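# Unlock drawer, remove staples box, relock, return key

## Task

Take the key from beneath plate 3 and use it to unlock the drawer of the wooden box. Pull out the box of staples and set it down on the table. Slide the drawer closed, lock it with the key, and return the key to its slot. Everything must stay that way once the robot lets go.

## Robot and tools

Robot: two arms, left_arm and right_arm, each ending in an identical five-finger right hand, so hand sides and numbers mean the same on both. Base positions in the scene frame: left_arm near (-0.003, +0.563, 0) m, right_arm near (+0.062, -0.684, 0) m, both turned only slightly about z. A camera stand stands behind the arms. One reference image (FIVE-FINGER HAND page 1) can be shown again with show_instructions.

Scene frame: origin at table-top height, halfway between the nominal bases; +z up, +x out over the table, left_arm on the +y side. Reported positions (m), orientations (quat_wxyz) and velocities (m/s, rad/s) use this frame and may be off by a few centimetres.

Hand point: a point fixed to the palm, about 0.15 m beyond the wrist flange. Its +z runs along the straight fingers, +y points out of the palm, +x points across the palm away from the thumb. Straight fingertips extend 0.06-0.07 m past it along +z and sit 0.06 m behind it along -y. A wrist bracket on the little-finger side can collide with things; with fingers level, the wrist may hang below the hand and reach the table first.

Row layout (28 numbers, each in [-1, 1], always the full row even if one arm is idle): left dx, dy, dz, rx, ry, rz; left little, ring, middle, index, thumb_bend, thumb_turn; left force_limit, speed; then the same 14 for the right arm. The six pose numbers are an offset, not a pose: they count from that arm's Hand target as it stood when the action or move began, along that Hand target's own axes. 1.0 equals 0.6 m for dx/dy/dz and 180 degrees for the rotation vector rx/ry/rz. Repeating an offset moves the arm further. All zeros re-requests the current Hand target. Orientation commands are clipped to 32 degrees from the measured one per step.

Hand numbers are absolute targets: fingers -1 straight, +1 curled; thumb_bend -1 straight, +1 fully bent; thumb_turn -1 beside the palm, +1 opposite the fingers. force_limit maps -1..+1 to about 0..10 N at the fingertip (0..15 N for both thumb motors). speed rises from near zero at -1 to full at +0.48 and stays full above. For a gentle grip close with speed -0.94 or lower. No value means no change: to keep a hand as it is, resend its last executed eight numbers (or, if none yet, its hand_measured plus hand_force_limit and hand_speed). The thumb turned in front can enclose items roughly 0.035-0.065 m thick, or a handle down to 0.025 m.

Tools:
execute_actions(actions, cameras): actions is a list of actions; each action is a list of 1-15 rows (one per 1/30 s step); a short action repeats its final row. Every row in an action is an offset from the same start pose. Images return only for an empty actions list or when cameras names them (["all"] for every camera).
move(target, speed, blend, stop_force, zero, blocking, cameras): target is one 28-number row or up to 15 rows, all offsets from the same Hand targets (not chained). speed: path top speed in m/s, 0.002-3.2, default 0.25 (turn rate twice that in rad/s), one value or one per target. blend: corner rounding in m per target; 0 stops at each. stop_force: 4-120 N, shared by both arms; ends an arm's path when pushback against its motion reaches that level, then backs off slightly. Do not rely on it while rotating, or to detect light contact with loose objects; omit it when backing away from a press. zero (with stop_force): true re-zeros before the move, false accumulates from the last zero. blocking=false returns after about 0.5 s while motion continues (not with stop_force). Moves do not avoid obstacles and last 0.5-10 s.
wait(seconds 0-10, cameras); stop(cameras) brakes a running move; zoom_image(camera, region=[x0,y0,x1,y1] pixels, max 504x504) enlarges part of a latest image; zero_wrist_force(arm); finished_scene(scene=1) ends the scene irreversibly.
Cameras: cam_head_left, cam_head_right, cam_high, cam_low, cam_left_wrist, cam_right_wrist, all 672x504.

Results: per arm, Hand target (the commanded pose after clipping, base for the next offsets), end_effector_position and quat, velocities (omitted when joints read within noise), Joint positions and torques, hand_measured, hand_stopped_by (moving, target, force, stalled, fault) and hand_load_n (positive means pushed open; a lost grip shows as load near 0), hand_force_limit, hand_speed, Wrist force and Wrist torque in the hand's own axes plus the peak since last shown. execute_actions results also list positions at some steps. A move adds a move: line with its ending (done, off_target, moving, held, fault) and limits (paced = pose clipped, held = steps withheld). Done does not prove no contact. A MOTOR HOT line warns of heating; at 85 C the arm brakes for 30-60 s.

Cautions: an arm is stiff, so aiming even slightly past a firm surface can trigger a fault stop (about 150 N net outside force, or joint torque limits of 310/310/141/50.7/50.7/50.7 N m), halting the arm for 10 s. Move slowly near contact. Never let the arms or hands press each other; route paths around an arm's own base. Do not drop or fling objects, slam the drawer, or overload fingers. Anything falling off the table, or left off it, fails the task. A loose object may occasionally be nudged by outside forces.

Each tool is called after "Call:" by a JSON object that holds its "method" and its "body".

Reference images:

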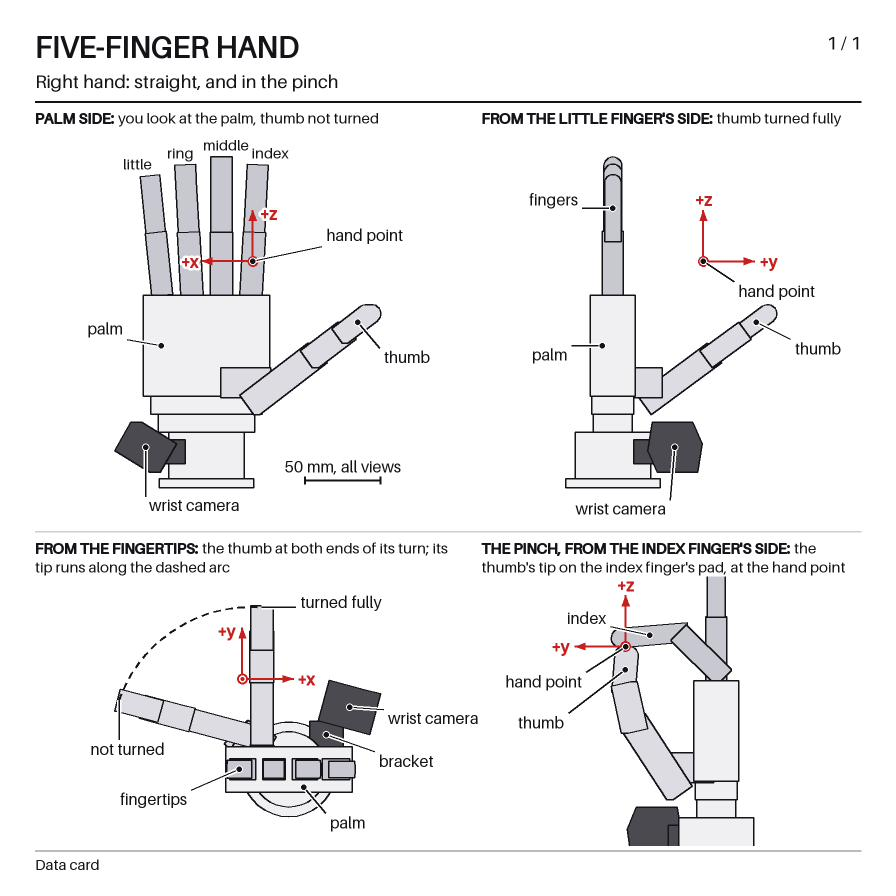

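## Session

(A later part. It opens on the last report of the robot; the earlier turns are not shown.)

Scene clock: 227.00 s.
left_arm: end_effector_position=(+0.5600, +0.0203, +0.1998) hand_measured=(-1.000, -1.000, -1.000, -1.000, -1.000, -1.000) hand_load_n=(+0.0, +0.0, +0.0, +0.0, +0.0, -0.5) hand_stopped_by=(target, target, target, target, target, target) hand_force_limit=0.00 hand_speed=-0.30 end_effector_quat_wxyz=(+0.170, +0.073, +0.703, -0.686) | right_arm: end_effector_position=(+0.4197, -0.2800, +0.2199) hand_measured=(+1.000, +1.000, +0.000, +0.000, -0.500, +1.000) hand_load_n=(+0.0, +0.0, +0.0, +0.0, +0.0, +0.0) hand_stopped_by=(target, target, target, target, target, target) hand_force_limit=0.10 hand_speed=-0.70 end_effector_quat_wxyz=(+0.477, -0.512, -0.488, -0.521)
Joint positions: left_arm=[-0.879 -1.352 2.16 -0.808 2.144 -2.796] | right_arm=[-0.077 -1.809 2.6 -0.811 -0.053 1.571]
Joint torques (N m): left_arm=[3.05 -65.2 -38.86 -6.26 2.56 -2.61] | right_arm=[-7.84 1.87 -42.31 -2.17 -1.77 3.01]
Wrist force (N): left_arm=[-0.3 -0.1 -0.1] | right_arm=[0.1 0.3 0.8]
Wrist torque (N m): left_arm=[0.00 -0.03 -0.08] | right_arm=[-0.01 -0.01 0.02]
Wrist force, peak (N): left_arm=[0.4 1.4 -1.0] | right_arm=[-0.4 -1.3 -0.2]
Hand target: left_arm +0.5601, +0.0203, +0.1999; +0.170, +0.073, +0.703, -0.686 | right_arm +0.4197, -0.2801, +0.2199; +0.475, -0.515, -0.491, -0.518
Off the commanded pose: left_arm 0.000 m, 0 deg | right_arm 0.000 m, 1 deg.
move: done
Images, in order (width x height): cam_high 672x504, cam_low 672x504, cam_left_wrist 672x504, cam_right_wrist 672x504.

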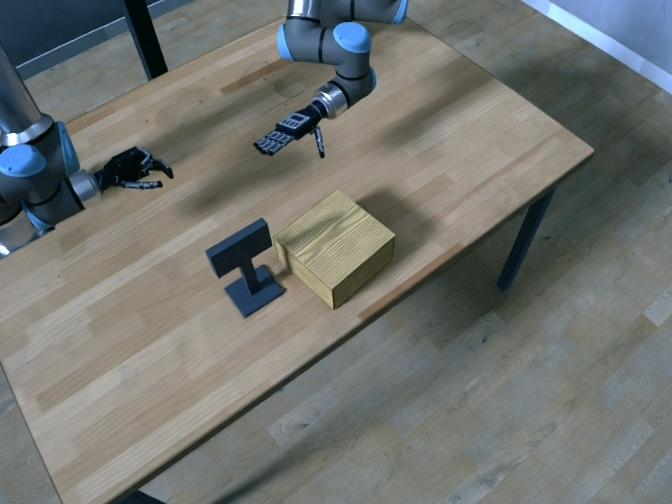

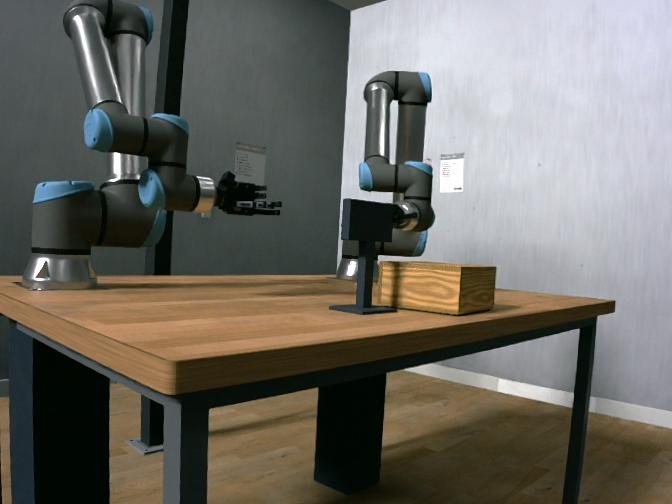

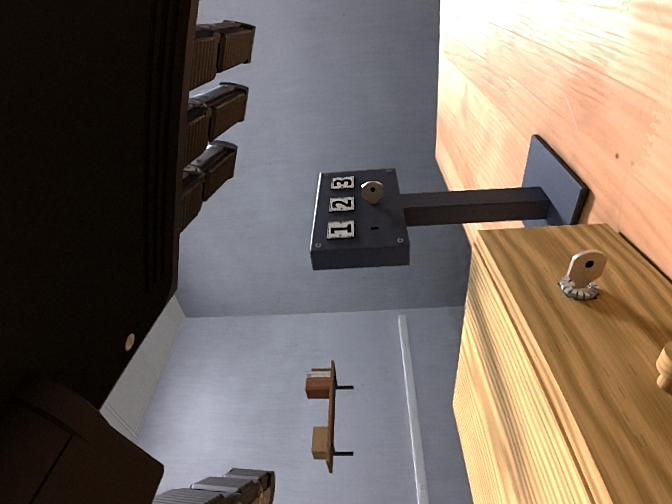

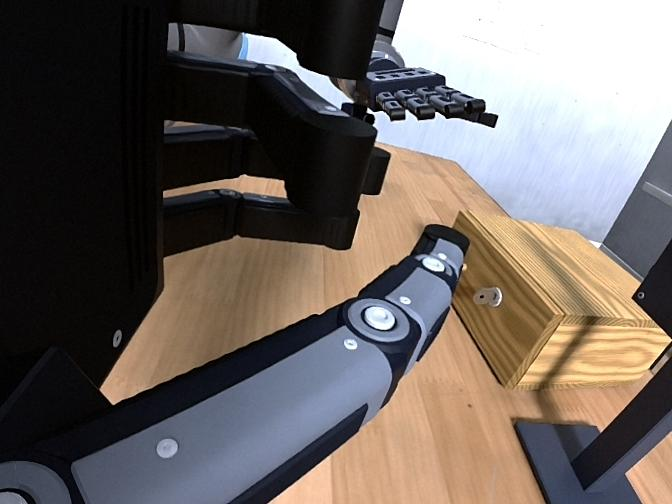

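Call:
{"method": "zoom_image", "body": {"camera": "cam_left_wrist", "region": [510, 210, 672, 420]}}

Call:
{"method": "zoom_image", "body": {"camera": "cam_right_wrist", "region": [440, 250, 560, 340]}}

Scaled by 2.400 from the camera's 672x504 image, which has a finer 960x720 frame.

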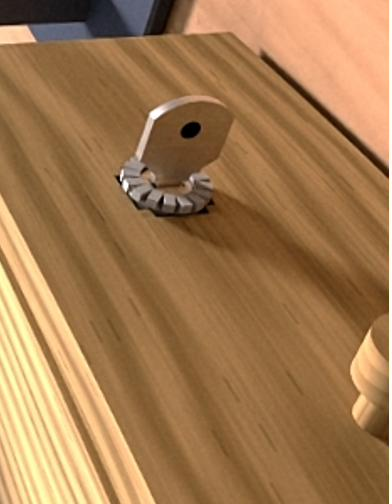

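Scaled by 4.200 from the camera's 672x504 image, which has a finer 960x720 frame.

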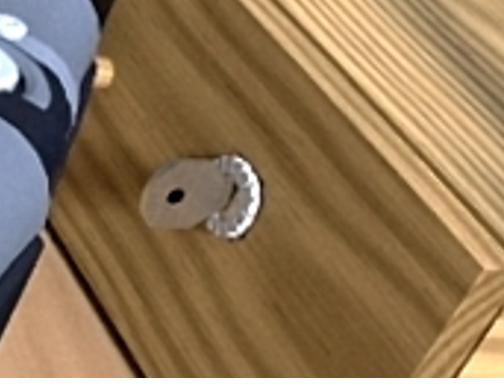

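Call:
{"method": "move", "body": {"target": [-0.0265,0.0808,0.1373,0,0,0,1,1,-0.15,-0.15,-0.35,1,0,-0.3,0,0,0,0,0,0,1,1,0.0,0.0,-0.5,1,0.1,-0.7], "speed": 0.12, "cameras": ["cam_left_wrist","cam_right_wrist","cam_low"]}}

Scene clock: 231.33 s.
left_arm: end_effector_position=(+0.6027, -0.0569, +0.1597) hand_measured=(+1.000, +1.000, -0.150, -0.150, -0.350, +1.000) hand_load_n=(+0.0, +0.0, +0.0, +0.0, +0.0, +0.0) hand_stopped_by=(target, target, target, target, target, target) hand_force_limit=0.00 hand_speed=-0.30 end_effector_quat_wxyz=(+0.170, +0.073, +0.703, -0.686) | right_arm: end_effector_position=(+0.4198, -0.2801, +0.2200) hand_measured=(+1.000, +1.000, +0.000, +0.000, -0.500, +1.000) hand_load_n=(+0.0, +0.0, +0.0, +0.0, +0.0, +0.0) hand_stopped_by=(target, target, target, target, target, target) hand_force_limit=0.10 hand_speed=-0.70 end_effector_quat_wxyz=(+0.477, -0.512, -0.488, -0.521)
Joint positions: left_arm=[-0.909 -1.192 2.03 -0.838 2.114 -2.796] | right_arm=[-0.077 -1.809 2.6 -0.812 -0.053 1.571]
Joint torques (N m): left_arm=[13.07 -79.78 -21.85 1.47 2.73 1.69] | right_arm=[-7.6 4.96 -41.48 -2.47 -2.07 2.92]
Wrist force (N): left_arm=[-0.2 0.2 -0.1] | right_arm=[-0.1 0.2 0.4]
Wrist torque (N m): left_arm=[0.06 -0.06 -0.04] | right_arm=[0.00 0.02 -0.03]
Wrist force, peak (N): left_arm=[-0.3 0.9 1.5] | right_arm=[-0.4 0.2 0.8]
Hand target: left_arm +0.6027, -0.0569, +0.1597; +0.170, +0.073, +0.703, -0.686 | right_arm +0.4198, -0.2801, +0.2200; +0.477, -0.512, -0.488, -0.521 (not the last commanded pose)
Off the commanded pose: left_arm 0.000 m, 0 deg | right_arm 0.000 m, 1 deg.
move: done
Images, in order (width x height): cam_low 672x504, cam_left_wrist 672x504, cam_right_wrist 672x504.

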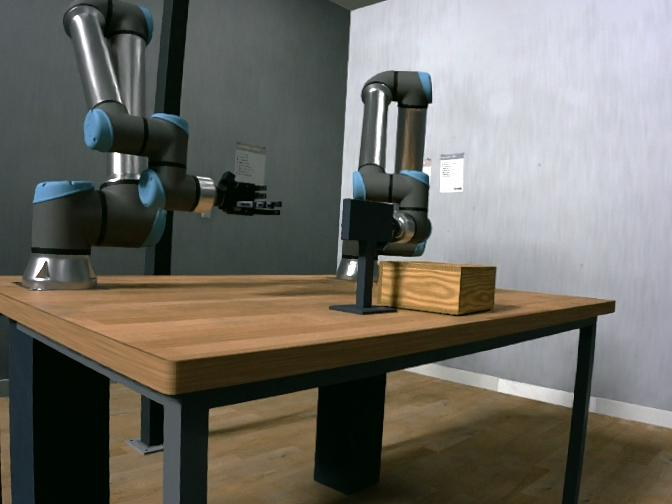

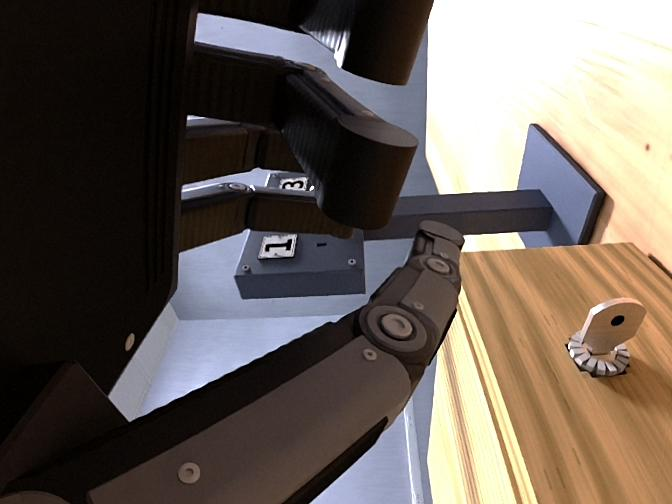

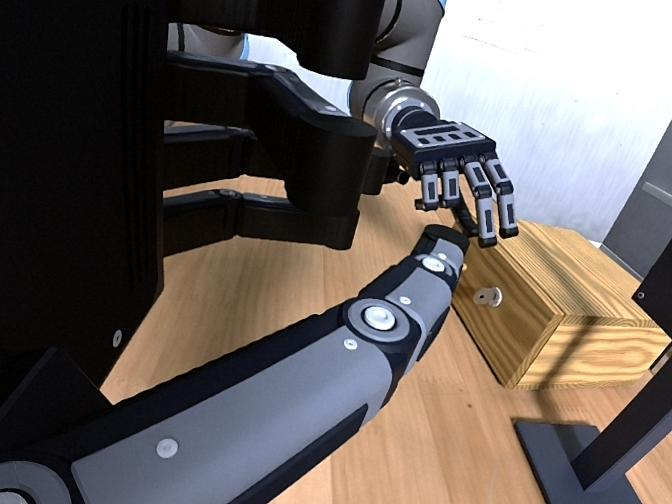

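Call:
{"method": "zoom_image", "body": {"camera": "cam_left_wrist", "region": [540, 270, 672, 400]}}

Scaled by 3.818 from the camera's 672x504 image, which has a finer 960x720 frame.

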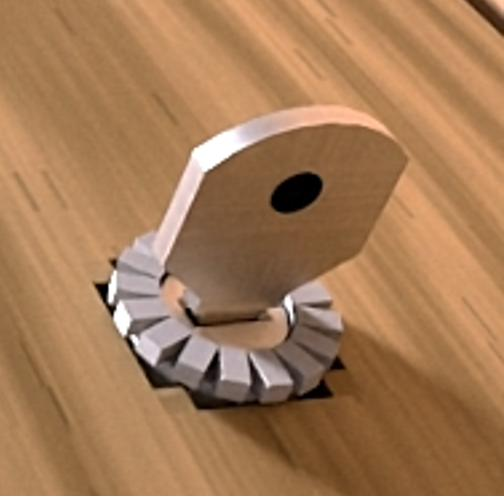

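Call:
{"method": "move", "body": {"target": [-0.0123,0.1248,0.0042,0,0,0,1,1,-0.15,-0.15,-0.35,1,0,-0.3,0,0,0,0,0,0,1,1,0.0,0.0,-0.5,1,0.1,-0.7], "speed": 0.06, "cameras": ["cam_left_wrist","cam_right_wrist","cam_low"]}}

Scene clock: 234.87 s.
left_arm: end_effector_position=(+0.6352, -0.0550, +0.0918) hand_measured=(+1.000, +1.000, -0.150, -0.150, -0.350, +1.000) hand_load_n=(+0.0, +0.0, +0.0, -0.5, +0.0, +0.5) hand_stopped_by=(target, target, target, target, target, target) hand_force_limit=0.00 hand_speed=-0.30 end_effector_quat_wxyz=(+0.170, +0.073, +0.703, -0.687) | right_arm: end_effector_position=(+0.4198, -0.2801, +0.2200) hand_measured=(+1.000, +1.000, +0.000, +0.000, -0.500, +1.000) hand_load_n=(+0.0, +0.0, +0.0, +0.0, +0.0, +0.5) hand_stopped_by=(target, target, target, target, target, target) hand_force_limit=0.10 hand_speed=-0.70 end_effector_quat_wxyz=(+0.477, -0.512, -0.488, -0.521)
Joint positions: left_arm=[-0.867 -1.067 2.001 -0.935 2.156 -2.796] | right_arm=[-0.077 -1.809 2.6 -0.812 -0.053 1.571]
Joint torques (N m): left_arm=[-7.46 -87.95 -19.47 1.62 -1.54 -2.14] | right_arm=[-8.1 3.95 -42.39 -2.14 -2.41 2.26]
Wrist force (N): left_arm=[-0.1 -0.2 0.0] | right_arm=[-0.1 -0.1 0.5]
Wrist torque (N m): left_arm=[0.00 -0.05 -0.08] | right_arm=[-0.05 0.02 -0.04]
Wrist force, peak (N): left_arm=[-0.2 1.0 0.4] | right_arm=[-0.5 0.4 0.6]
Hand target: left_arm +0.6351, -0.0549, +0.0918; +0.170, +0.073, +0.703, -0.686 | right_arm +0.4198, -0.2801, +0.2200; +0.477, -0.512, -0.488, -0.521
Off the commanded pose: left_arm 0.000 m, 0 deg | right_arm 0.000 m, 0 deg.
move: done
Images, in order (width x height): cam_low 672x504, cam_left_wrist 672x504, cam_right_wrist 672x504.

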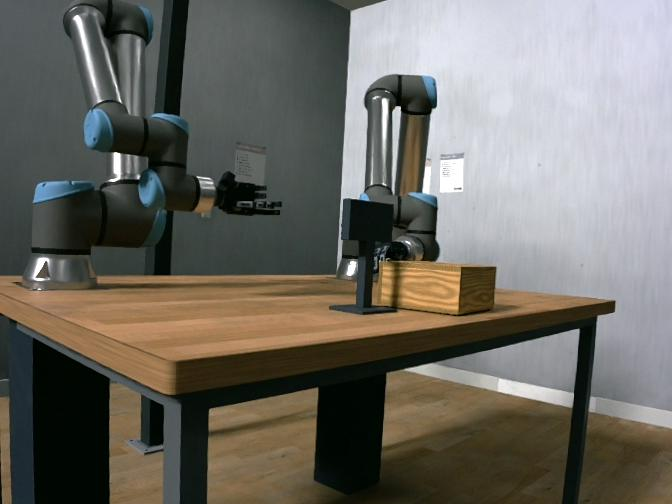

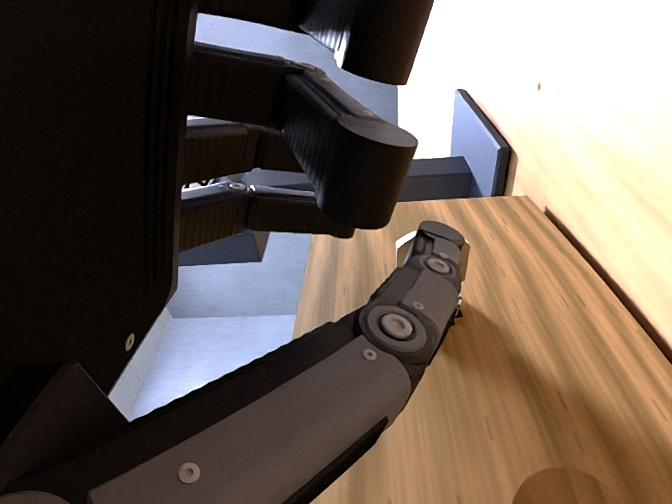

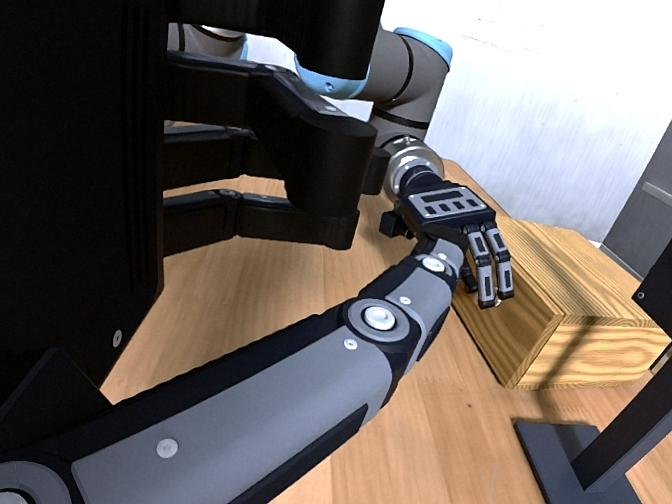

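Call:
{"method": "zoom_image", "body": {"camera": "cam_right_wrist", "region": [400, 180, 560, 340]}}

Call:
{"method": "zoom_image", "body": {"camera": "cam_left_wrist", "region": [320, 170, 520, 370]}}

Scaled by 3.150 from the camera's 672x504 image, which has a finer 960x720 frame.

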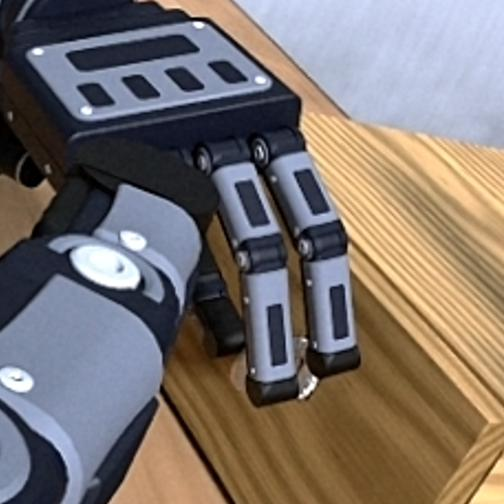

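Scaled by 2.520 from the camera's 672x504 image, which has a finer 960x720 frame.

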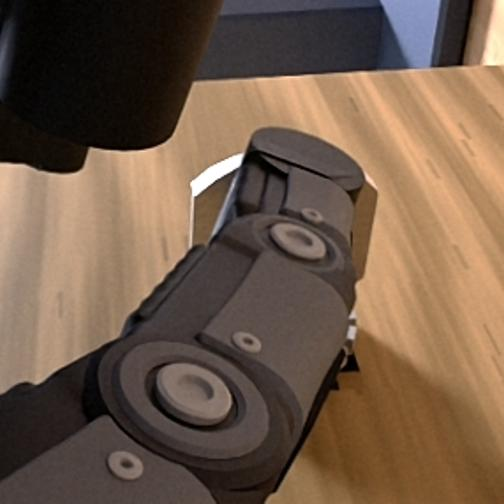

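Call:
{"method": "move", "body": {"target": [0,0,0,0,0,0,1,1,-0.15,-0.15,-1,1,0,0.2,0,0,0,0,0,0,1,1,0.0,0.0,-0.5,1,0.1,-0.7], "cameras": ["cam_left_wrist"]}}

Call:
{"method": "zoom_image", "body": {"camera": "cam_left_wrist", "region": [340, 160, 520, 340]}}

Scene clock: 237.50 s.
left_arm: end_effector_position=(+0.6351, -0.0549, +0.0918) hand_measured=(+1.000, +1.000, -0.150, -0.150, -1.000, +1.000) hand_load_n=(+0.0, +0.5, +0.0, +0.0, +0.0, +0.0) hand_stopped_by=(target, target, target, target, target, target) hand_force_limit=0.00 hand_speed=0.20 end_effector_quat_wxyz=(+0.170, +0.073, +0.703, -0.686) | right_arm: end_effector_position=(+0.4198, -0.2801, +0.2200) hand_measured=(+1.000, +1.000, +0.000, +0.000, -0.500, +1.000) hand_load_n=(+0.0, +0.0, +0.0, +0.0, +0.0, +0.0) hand_stopped_by=(target, target, target, target, target, target) hand_force_limit=0.10 hand_speed=-0.70 end_effector_quat_wxyz=(+0.477, -0.512, -0.488, -0.521)
Joint positions: left_arm=[-0.867 -1.067 2.001 -0.935 2.156 -2.796] | right_arm=[-0.077 -1.809 2.6 -0.812 -0.053 1.571]
Joint torques (N m): left_arm=[-11.52 -86.85 -18.67 1.18 -2.08 -2.61] | right_arm=[-6.28 3.97 -42.39 -2.32 -2.29 2.63]
Wrist force (N): left_arm=[-0.4 0.3 0.3] | right_arm=[-0.1 0.3 0.5]
Wrist torque (N m): left_arm=[0.06 -0.02 -0.08] | right_arm=[0.01 0.02 -0.03]
Wrist force, peak (N): left_arm=[-0.6 0.6 0.2] | right_arm=[-0.4 0.4 0.8]
Hand target: left_arm +0.6351, -0.0549, +0.0918; +0.170, +0.073, +0.703, -0.686 | right_arm +0.4198, -0.2801, +0.2200; +0.477, -0.512, -0.488, -0.521
Off the commanded pose: left_arm 0.000 m, 0 deg | right_arm 0.000 m, 0 deg.
move: done
Images, in order (width x height): cam_left_wrist 672x504.

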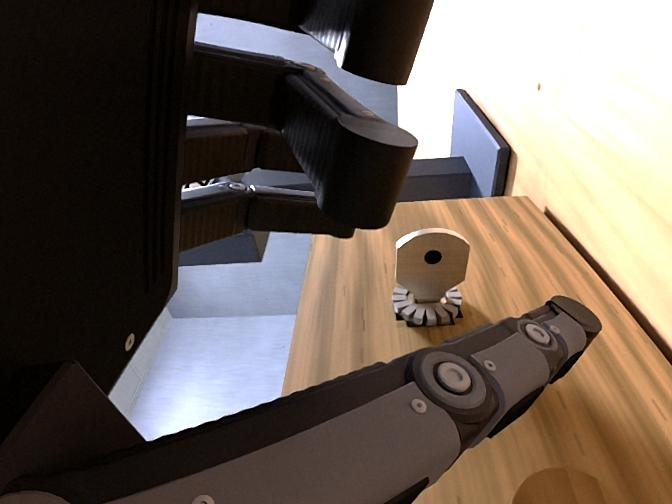

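Scaled by 2.800 from the camera's 672x504 image, which has a finer 960x720 frame.

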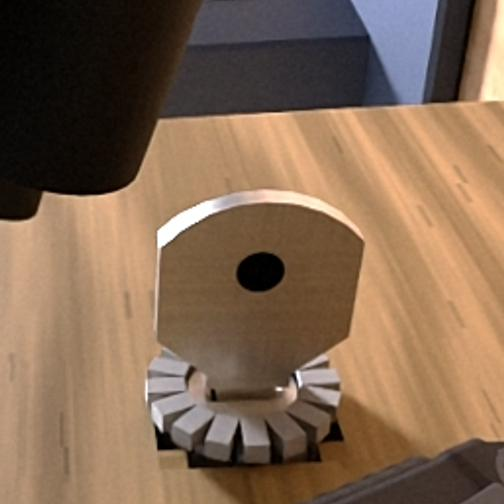

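Call:
{"method": "move", "body": {"target": [0.0062,0.0442,0,0,0,0,1,1,-0.1,-0.1,-0.35,1,-0.6,-0.3,0,0,0,0,0,0,1,1,0.0,0.0,-0.5,1,0.1,-0.7], "speed": 0.04, "cameras": ["cam_left_wrist","cam_right_wrist"]}}

Call:
{"method": "zoom_image", "body": {"camera": "cam_left_wrist", "region": [270, 170, 450, 350]}}

Call:
{"method": "zoom_image", "body": {"camera": "cam_right_wrist", "region": [430, 220, 540, 330]}}

Scene clock: 243.43 s.
left_arm: end_effector_position=(+0.6406, -0.0542, +0.0654) hand_measured=(+1.000, +1.000, -0.100, -0.100, -0.350, +1.000) hand_load_n=(+0.0, +0.0, +0.0, +0.0, +0.0, +0.0) hand_stopped_by=(target, target, target, target, target, target) hand_force_limit=-0.60 hand_speed=-0.30 end_effector_quat_wxyz=(+0.170, +0.073, +0.703, -0.687) | right_arm: end_effector_position=(+0.4198, -0.2801, +0.2200) hand_measured=(+1.000, +1.000, +0.000, +0.000, -0.500, +1.000) hand_load_n=(+0.0, +0.0, +0.0, +0.0, +0.0, +0.0) hand_stopped_by=(target, target, target, target, target, target) hand_force_limit=0.10 hand_speed=-0.70 end_effector_quat_wxyz=(+0.477, -0.512, -0.488, -0.521)
Joint positions: left_arm=[-0.86 -1.024 1.997 -0.975 2.163 -2.796] | right_arm=[-0.077 -1.809 2.6 -0.812 -0.053 1.571]
Joint torques (N m): left_arm=[1.71 -90.44 -30.32 0.73 1.03 -0.6] | right_arm=[-6.21 4.55 -41.78 -2.17 -1.81 2.14]
Wrist force (N): left_arm=[-0.3 0.0 -0.2] | right_arm=[-0.3 0.2 0.3]
Wrist torque (N m): left_arm=[0.04 -0.02 -0.08] | right_arm=[0.02 0.06 -0.05]
Wrist force, peak (N): left_arm=[-0.7 0.6 0.2] | right_arm=[-0.7 0.5 0.7]
Hand target: left_arm +0.6405, -0.0542, +0.0656; +0.170, +0.073, +0.703, -0.686 | right_arm +0.4198, -0.2801, +0.2200; +0.477, -0.512, -0.488, -0.521
Off the commanded pose: left_arm 0.000 m, 0 deg | right_arm 0.000 m, 0 deg.
move: done
Images, in order (width x height): cam_left_wrist 672x504, cam_right_wrist 672x504.

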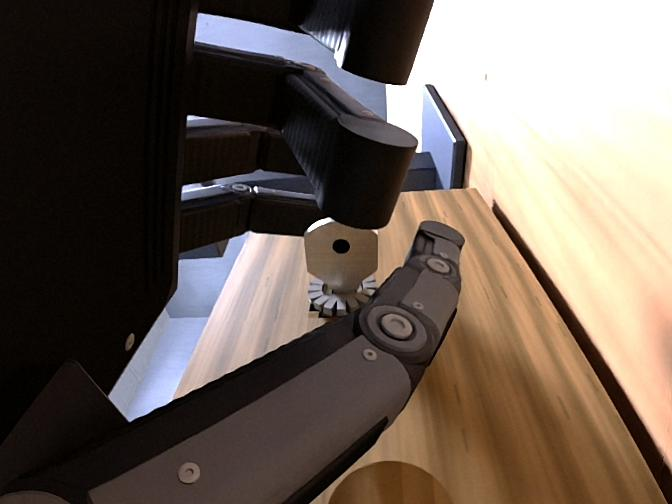

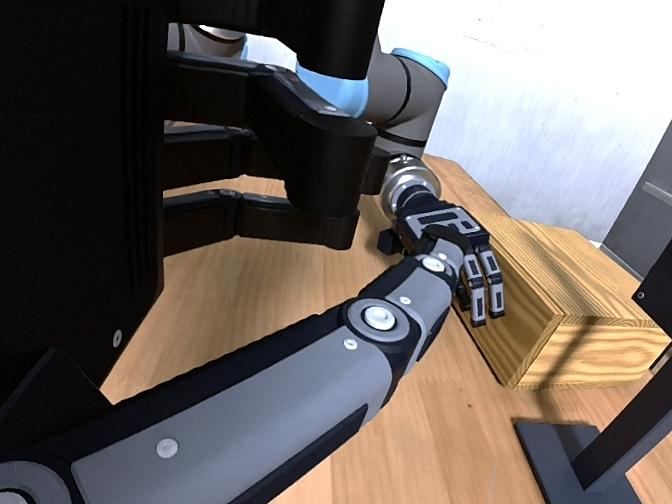

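Scaled by 2.800 from the camera's 672x504 image, which has a finer 960x720 frame.

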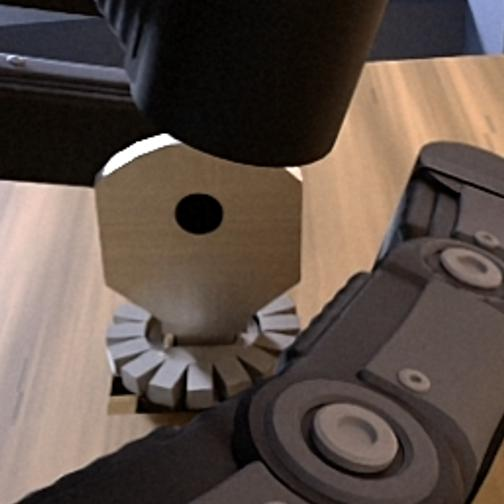

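Scaled by 4.582 from the camera's 672x504 image, which has a finer 960x720 frame.

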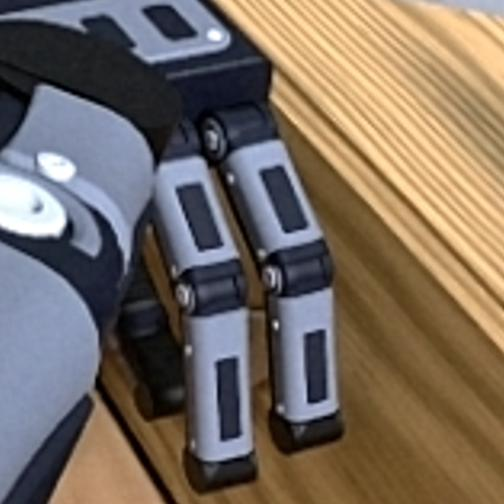

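Call:
{"method": "move", "body": {"target": [0,0,0,0,0,0,1,1,0.42,0.4,0.25,1,-0.7,-0.9,0,0,0,0,0,0,1,1,0.0,0.0,-0.5,1,0.1,-0.7], "cameras": ["cam_left_wrist","cam_right_wrist"]}}

Call:
{"method": "zoom_image", "body": {"camera": "cam_left_wrist", "region": [270, 170, 450, 350]}}

Scene clock: 246.17 s.
left_arm: end_effector_position=(+0.6405, -0.0542, +0.0656) hand_measured=(+1.000, +1.000, +0.244, +0.196, -0.170, +1.000) hand_load_n=(+0.0, +0.0, +3.0, +3.0, +2.0, +0.5) hand_stopped_by=(target, target, force, force, force, target) hand_force_limit=-0.70 hand_speed=-0.90 end_effector_quat_wxyz=(+0.170, +0.073, +0.703, -0.686) | right_arm: end_effector_position=(+0.4198, -0.2801, +0.2200) hand_measured=(+1.000, +1.000, +0.000, +0.000, -0.500, +1.000) hand_load_n=(+0.0, +0.0, +0.0, +0.0, +0.0, +0.0) hand_stopped_by=(target, target, target, target, target, target) hand_force_limit=0.10 hand_speed=-0.70 end_effector_quat_wxyz=(+0.477, -0.512, -0.488, -0.521)
Joint positions: left_arm=[-0.86 -1.024 1.997 -0.974 2.163 -2.796] | right_arm=[-0.077 -1.809 2.6 -0.812 -0.053 1.571]
Joint torques (N m): left_arm=[-6.68 -88.11 -18.09 1.5 -1.38 -2.25] | right_arm=[-7.15 4.47 -42.64 -2.28 -2.13 2.13]
Wrist force (N): left_arm=[0.4 0.2 2.9] | right_arm=[-0.3 0.1 0.2]
Wrist torque (N m): left_arm=[0.15 -0.02 -0.05] | right_arm=[0.00 0.05 -0.05]
Wrist force, peak (N): left_arm=[0.6 -0.5 3.6] | right_arm=[-0.7 0.5 0.5]
Hand target: left_arm +0.6405, -0.0542, +0.0656; +0.170, +0.073, +0.703, -0.686 | right_arm +0.4198, -0.2801, +0.2200; +0.477, -0.512, -0.488, -0.521
Off the commanded pose: left_arm 0.000 m, 0 deg | right_arm 0.000 m, 0 deg.
move: done
Images, in order (width x height): cam_left_wrist 672x504, cam_right_wrist 672x504.

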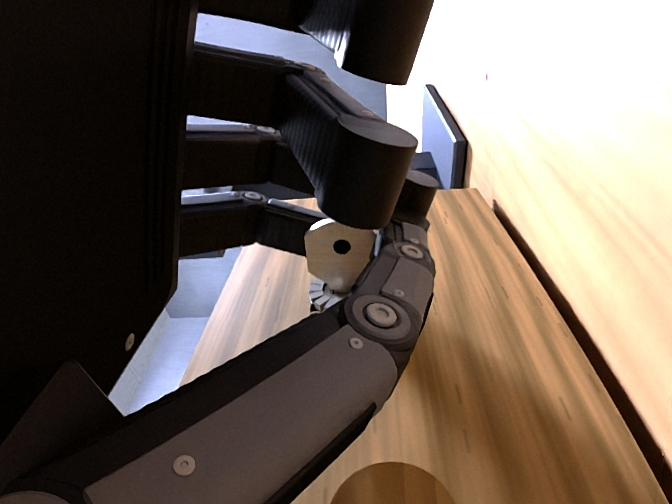

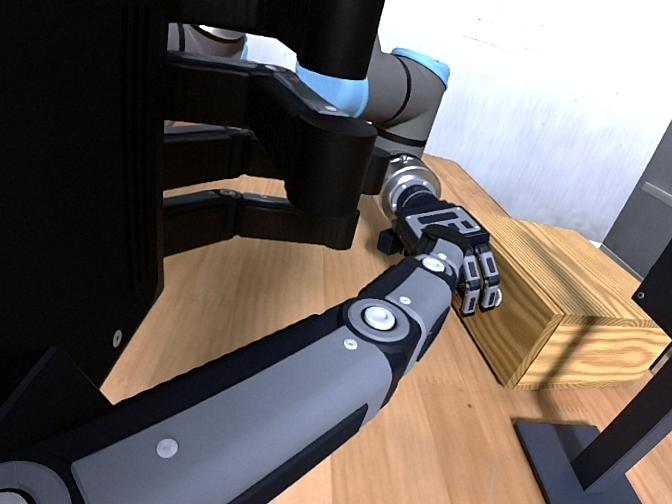

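Scaled by 2.800 from the camera's 672x504 image, which has a finer 960x720 frame.

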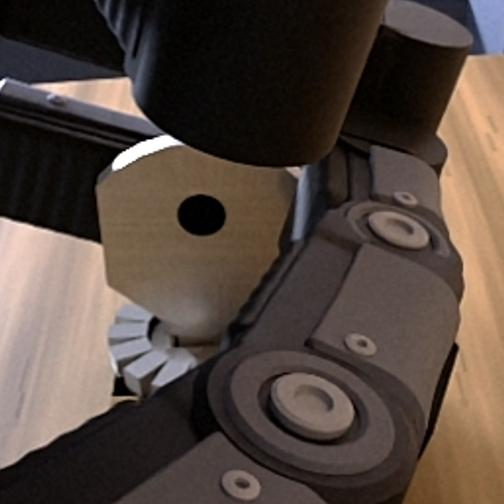

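Call:
{"method": "move", "body": {"target": [[0,0,0,0,0,0,1,1,-0.15,-0.85,-1,1,0,0.3,0,0,0,0,0,0,1,1,0.0,0.0,-0.5,1,0.1,-0.7],[-0.0202,-0.0803,-0.0007,0,0,0.0556,1,1,-0.15,-0.85,-1,1,0,0.3,0,0,0,0,0,0,1,1,0.0,0.0,-0.5,1,0.1,-0.7]], "speed": 0.06, "cameras": ["cam_left_wrist","cam_right_wrist"]}}

Call:
{"method": "zoom_image", "body": {"camera": "cam_left_wrist", "region": [400, 120, 600, 320]}}

Scene clock: 251.47 s.
left_arm: end_effector_position=(+0.6355, -0.0544, +0.1151) hand_measured=(+1.000, +1.000, -0.150, -0.850, -1.000, +1.000) hand_load_n=(+0.0, +0.0, +0.0, +0.0, +0.0, +0.0) hand_stopped_by=(target, target, target, target, target, target) hand_force_limit=0.00 hand_speed=0.30 end_effector_quat_wxyz=(+0.230, +0.134, +0.694, -0.669) | right_arm: end_effector_position=(+0.4198, -0.2801, +0.2200) hand_measured=(+1.000, +1.000, +0.000, +0.000, -0.500, +1.000) hand_load_n=(+0.0, +0.0, +0.0, +0.0, +0.0, +0.0) hand_stopped_by=(target, target, target, target, target, target) hand_force_limit=0.10 hand_speed=-0.70 end_effector_quat_wxyz=(+0.477, -0.512, -0.488, -0.521)
Joint positions: left_arm=[-0.876 -1.093 2.008 -0.916 2.147 -2.621] | right_arm=[-0.077 -1.809 2.6 -0.812 -0.053 1.571]
Joint torques (N m): left_arm=[2.22 -53.45 -22.59 -4.36 -0.61 -2.49] | right_arm=[-6.61 4.54 -42.85 -2.33 -1.87 2.57]
Wrist force (N): left_arm=[-0.7 0.2 0.3] | right_arm=[0.1 0.2 0.4]
Wrist torque (N m): left_arm=[0.04 0.05 0.02] | right_arm=[0.01 0.00 -0.03]
Wrist force, peak (N): left_arm=[4.6 -2.1 3.2] | right_arm=[-0.7 0.1 0.9]
Hand target: left_arm +0.6356, -0.0544, +0.1150; +0.230, +0.134, +0.694, -0.669 | right_arm +0.4198, -0.2801, +0.2200; +0.477, -0.512, -0.488, -0.521
Off the commanded pose: left_arm 0.000 m, 0 deg | right_arm 0.000 m, 0 deg.
move: done
Images, in order (width x height): cam_left_wrist 672x504, cam_right_wrist 672x504.

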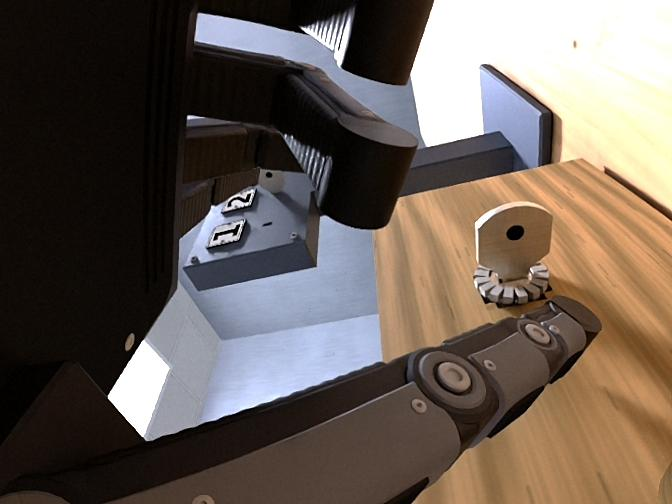

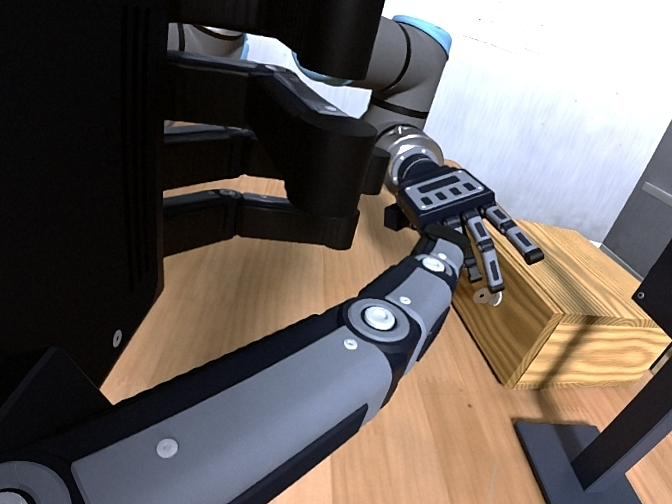

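Scaled by 2.520 from the camera's 672x504 image, which has a finer 960x720 frame.

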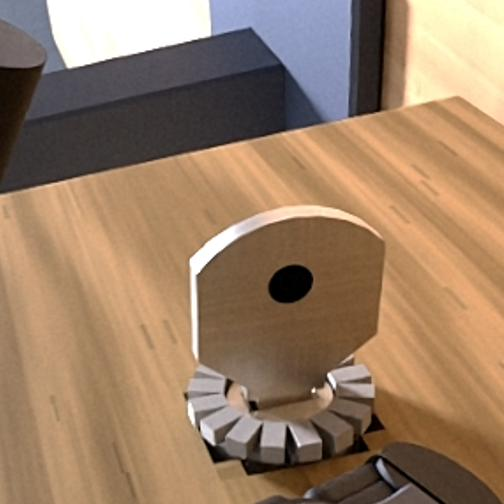

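Call:
{"method": "move", "body": {"target": [0,0.07,0.0033,0,0,0,1,1,-0.15,-0.85,-1,1,0,0.3,0,0,0,0,0,0,1,1,0.0,0.0,-0.5,1,0.1,-0.7], "speed": 0.04, "cameras": ["cam_left_wrist","cam_right_wrist"]}}

Call:
{"method": "zoom_image", "body": {"camera": "cam_left_wrist", "region": [280, 130, 460, 310]}}

Call:
{"method": "zoom_image", "body": {"camera": "cam_right_wrist", "region": [370, 180, 560, 340]}}

Scene clock: 254.00 s.
left_arm: end_effector_position=(+0.6567, -0.0535, +0.0785) hand_measured=(+1.000, +1.000, -0.150, -0.850, -0.998, +1.000) hand_load_n=(+0.0, +0.0, +0.0, +0.0, -3.5, -9.0) hand_stopped_by=(target, target, target, target, target, target) hand_force_limit=0.00 hand_speed=0.30 end_effector_quat_wxyz=(+0.230, +0.134, +0.694, -0.669) | right_arm: end_effector_position=(+0.4198, -0.2801, +0.2200) hand_measured=(+1.000, +1.000, +0.000, +0.000, -0.500, +1.000) hand_load_n=(+0.0, +0.0, +0.0, -0.5, +0.0, +0.0) hand_stopped_by=(target, target, target, target, target, target) hand_force_limit=0.10 hand_speed=-0.70 end_effector_quat_wxyz=(+0.477, -0.512, -0.488, -0.521)
Joint positions: left_arm=[-0.85 -1.021 1.981 -0.961 2.173 -2.621] | right_arm=[-0.077 -1.809 2.6 -0.812 -0.053 1.571]
Joint torques (N m): left_arm=[-2.09 -86.86 -21.12 -0.49 -2.62 -1.86] | right_arm=[-5.44 4.54 -42.25 -2.26 -2.09 2.19]
Wrist force (N): left_arm=[4.9 -5.6 0.0] | right_arm=[-0.3 0.2 0.5]
Wrist torque (N m): left_arm=[-0.14 -0.11 -0.29] | right_arm=[-0.01 0.05 -0.05]
Wrist force, peak (N): left_arm=[8.0 -10.3 -0.8] | right_arm=[-0.8 0.3 0.5]
Hand target: left_arm +0.6565, -0.0535, +0.0786; +0.230, +0.134, +0.694, -0.669 | right_arm +0.4198, -0.2801, +0.2200; +0.477, -0.512, -0.488, -0.521
Off the commanded pose: left_arm 0.000 m, 0 deg | right_arm 0.000 m, 0 deg.
move: done
Images, in order (width x height): cam_left_wrist 672x504, cam_right_wrist 672x504.

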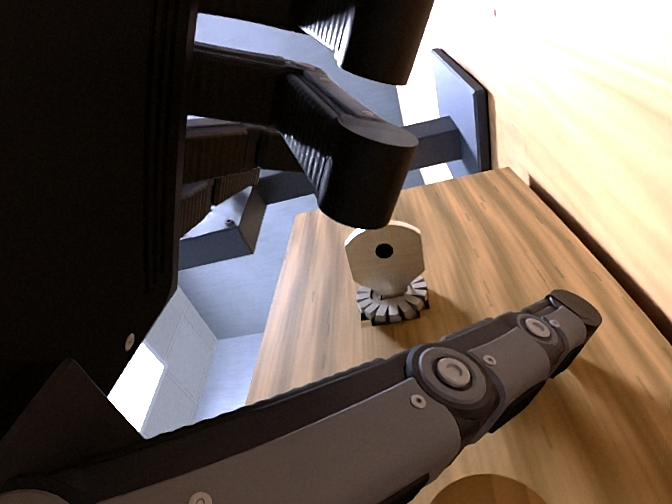

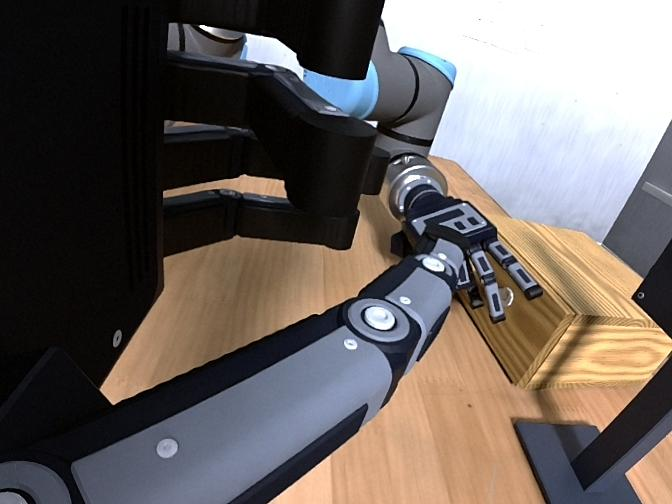

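Scaled by 2.800 from the camera's 672x504 image, which has a finer 960x720 frame.

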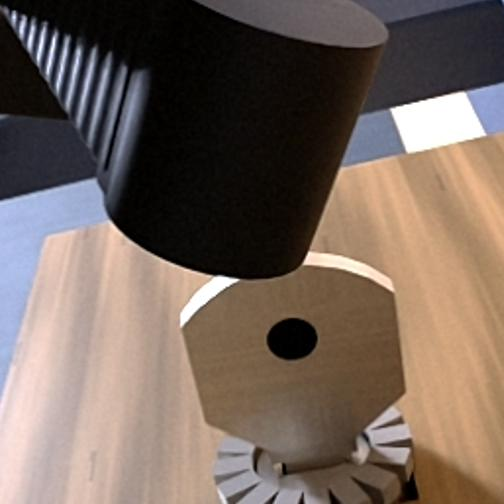

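Scaled by 2.653 from the camera's 672x504 image, which has a finer 960x720 frame.

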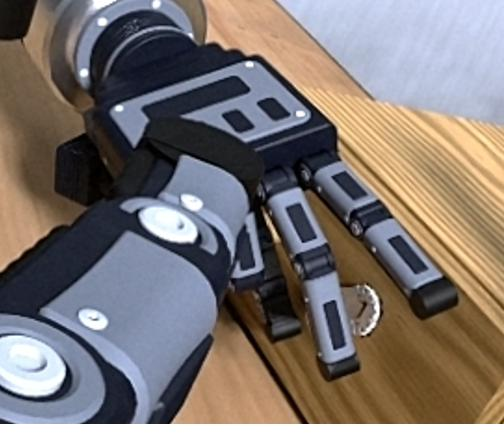

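Call:
{"method": "move", "body": {"target": [[0,-0.07,-0.0033,0,0,0,1,1,-0.15,-0.85,-1,1,0,0.3,0,0,0,0,0,0,1,1,0.0,0.0,-0.5,1,0.1,-0.7],[0,-0.075,-0.0033,-0.0481,0.0278,0,1,1,-0.15,-0.85,-1,1,0,0.3,0,0,0,0,0,0,1,1,0.0,0.0,-0.5,1,0.1,-0.7]], "speed": 0.06, "blend": 0.005, "cameras": ["cam_left_wrist","cam_right_wrist","cam_high","cam_head_left"]}}

Call:
{"method": "zoom_image", "body": {"camera": "cam_left_wrist", "region": [400, 120, 600, 320]}}

Call:
{"method": "zoom_image", "body": {"camera": "cam_high", "region": [180, 160, 420, 340]}}

Scene clock: 258.70 s.
left_arm: end_effector_position=(+0.6341, -0.0547, +0.1178) hand_measured=(+1.000, +1.000, -0.150, -0.850, -1.000, +1.000) hand_load_n=(+0.0, +0.0, +0.0, +0.0, +0.0, +0.0) hand_stopped_by=(target, target, target, target, target, target) hand_force_limit=0.00 hand_speed=0.30 end_effector_quat_wxyz=(+0.209, +0.145, +0.752, -0.608) | right_arm: end_effector_position=(+0.4198, -0.2801, +0.2200) hand_measured=(+1.000, +1.000, +0.000, +0.000, -0.500, +1.000) hand_load_n=(+0.0, +0.0, +0.0, +0.0, +0.0, +0.0) hand_stopped_by=(target, target, target, target, target, target) hand_force_limit=0.10 hand_speed=-0.70 end_effector_quat_wxyz=(+0.477, -0.512, -0.488, -0.521)
Joint positions: left_arm=[-0.887 -1.119 1.93 -0.606 2.127 -2.511] | right_arm=[-0.077 -1.809 2.6 -0.812 -0.053 1.571]
Joint torques (N m): left_arm=[1.15 -68.77 -22.15 -5.02 1.16 -2.51] | right_arm=[-6.09 4.78 -41.56 -2.06 -1.87 2.32]
Wrist force (N): left_arm=[-0.6 0.2 0.0] | right_arm=[-0.3 0.0 0.6]
Wrist torque (N m): left_arm=[0.07 0.08 -0.04] | right_arm=[-0.04 0.05 -0.05]
Wrist force, peak (N): left_arm=[5.4 -4.6 0.9] | right_arm=[-0.7 0.2 0.7]
Hand target: left_arm +0.6341, -0.0546, +0.1176; +0.208, +0.145, +0.752, -0.608 | right_arm +0.4198, -0.2801, +0.2200; +0.477, -0.512, -0.488, -0.521
Off the commanded pose: left_arm 0.000 m, 0 deg | right_arm 0.000 m, 0 deg.
move: done
Images, in order (width x height): cam_head_left 672x504, cam_high 672x504, cam_left_wrist 672x504, cam_right_wrist 672x504.

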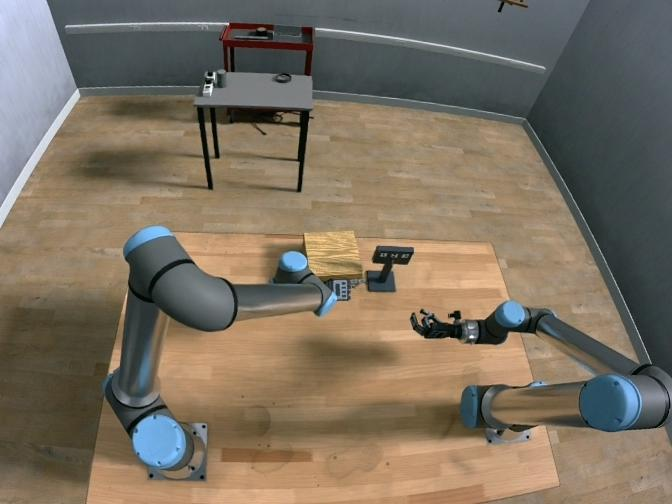

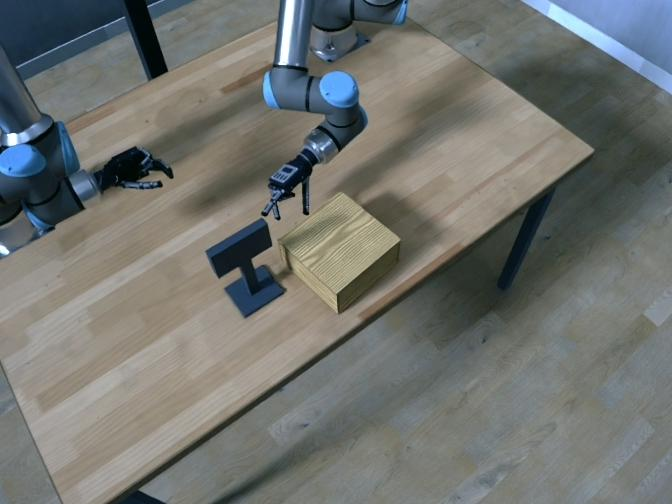

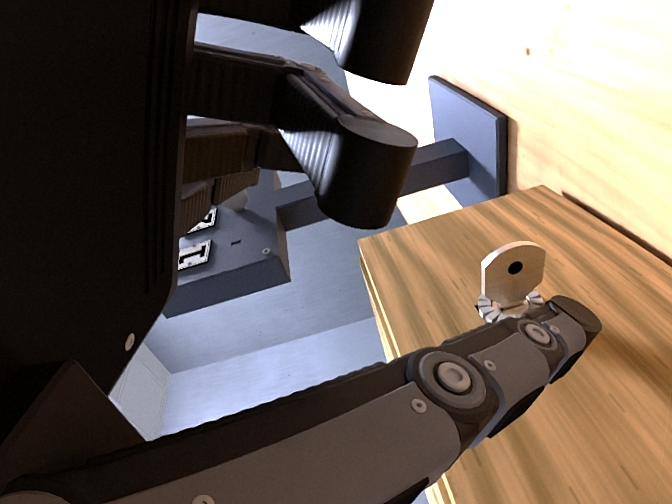

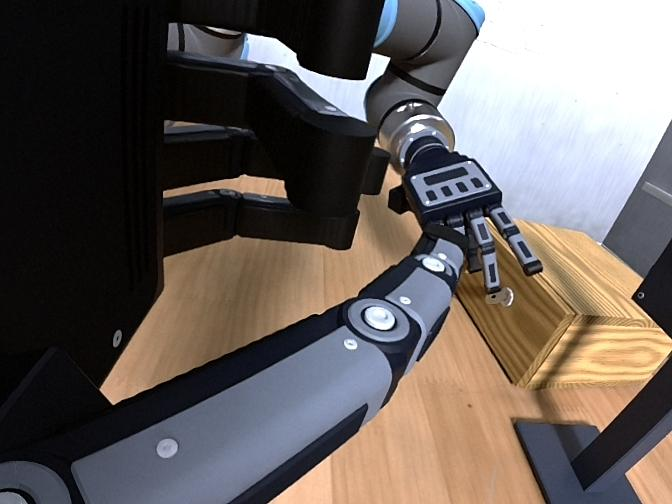

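Scaled by 2.520 from the camera's 672x504 image, which has a finer 960x720 frame.

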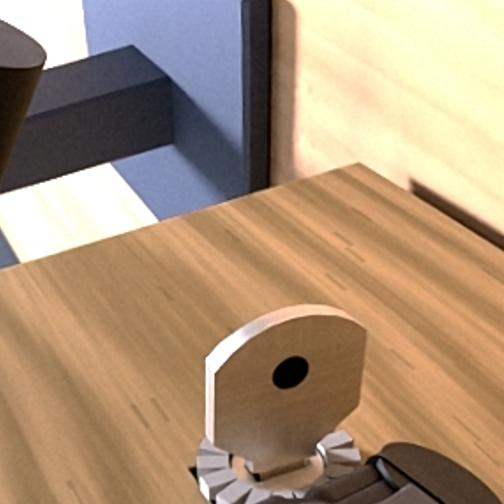

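Scaled by 2.100.

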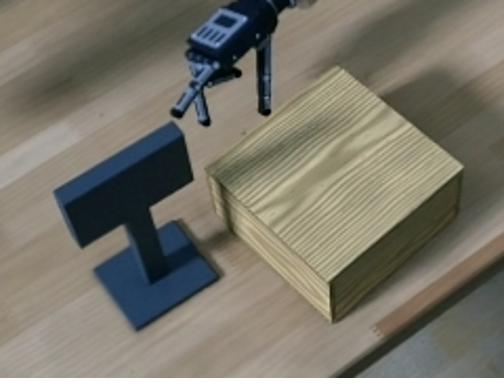

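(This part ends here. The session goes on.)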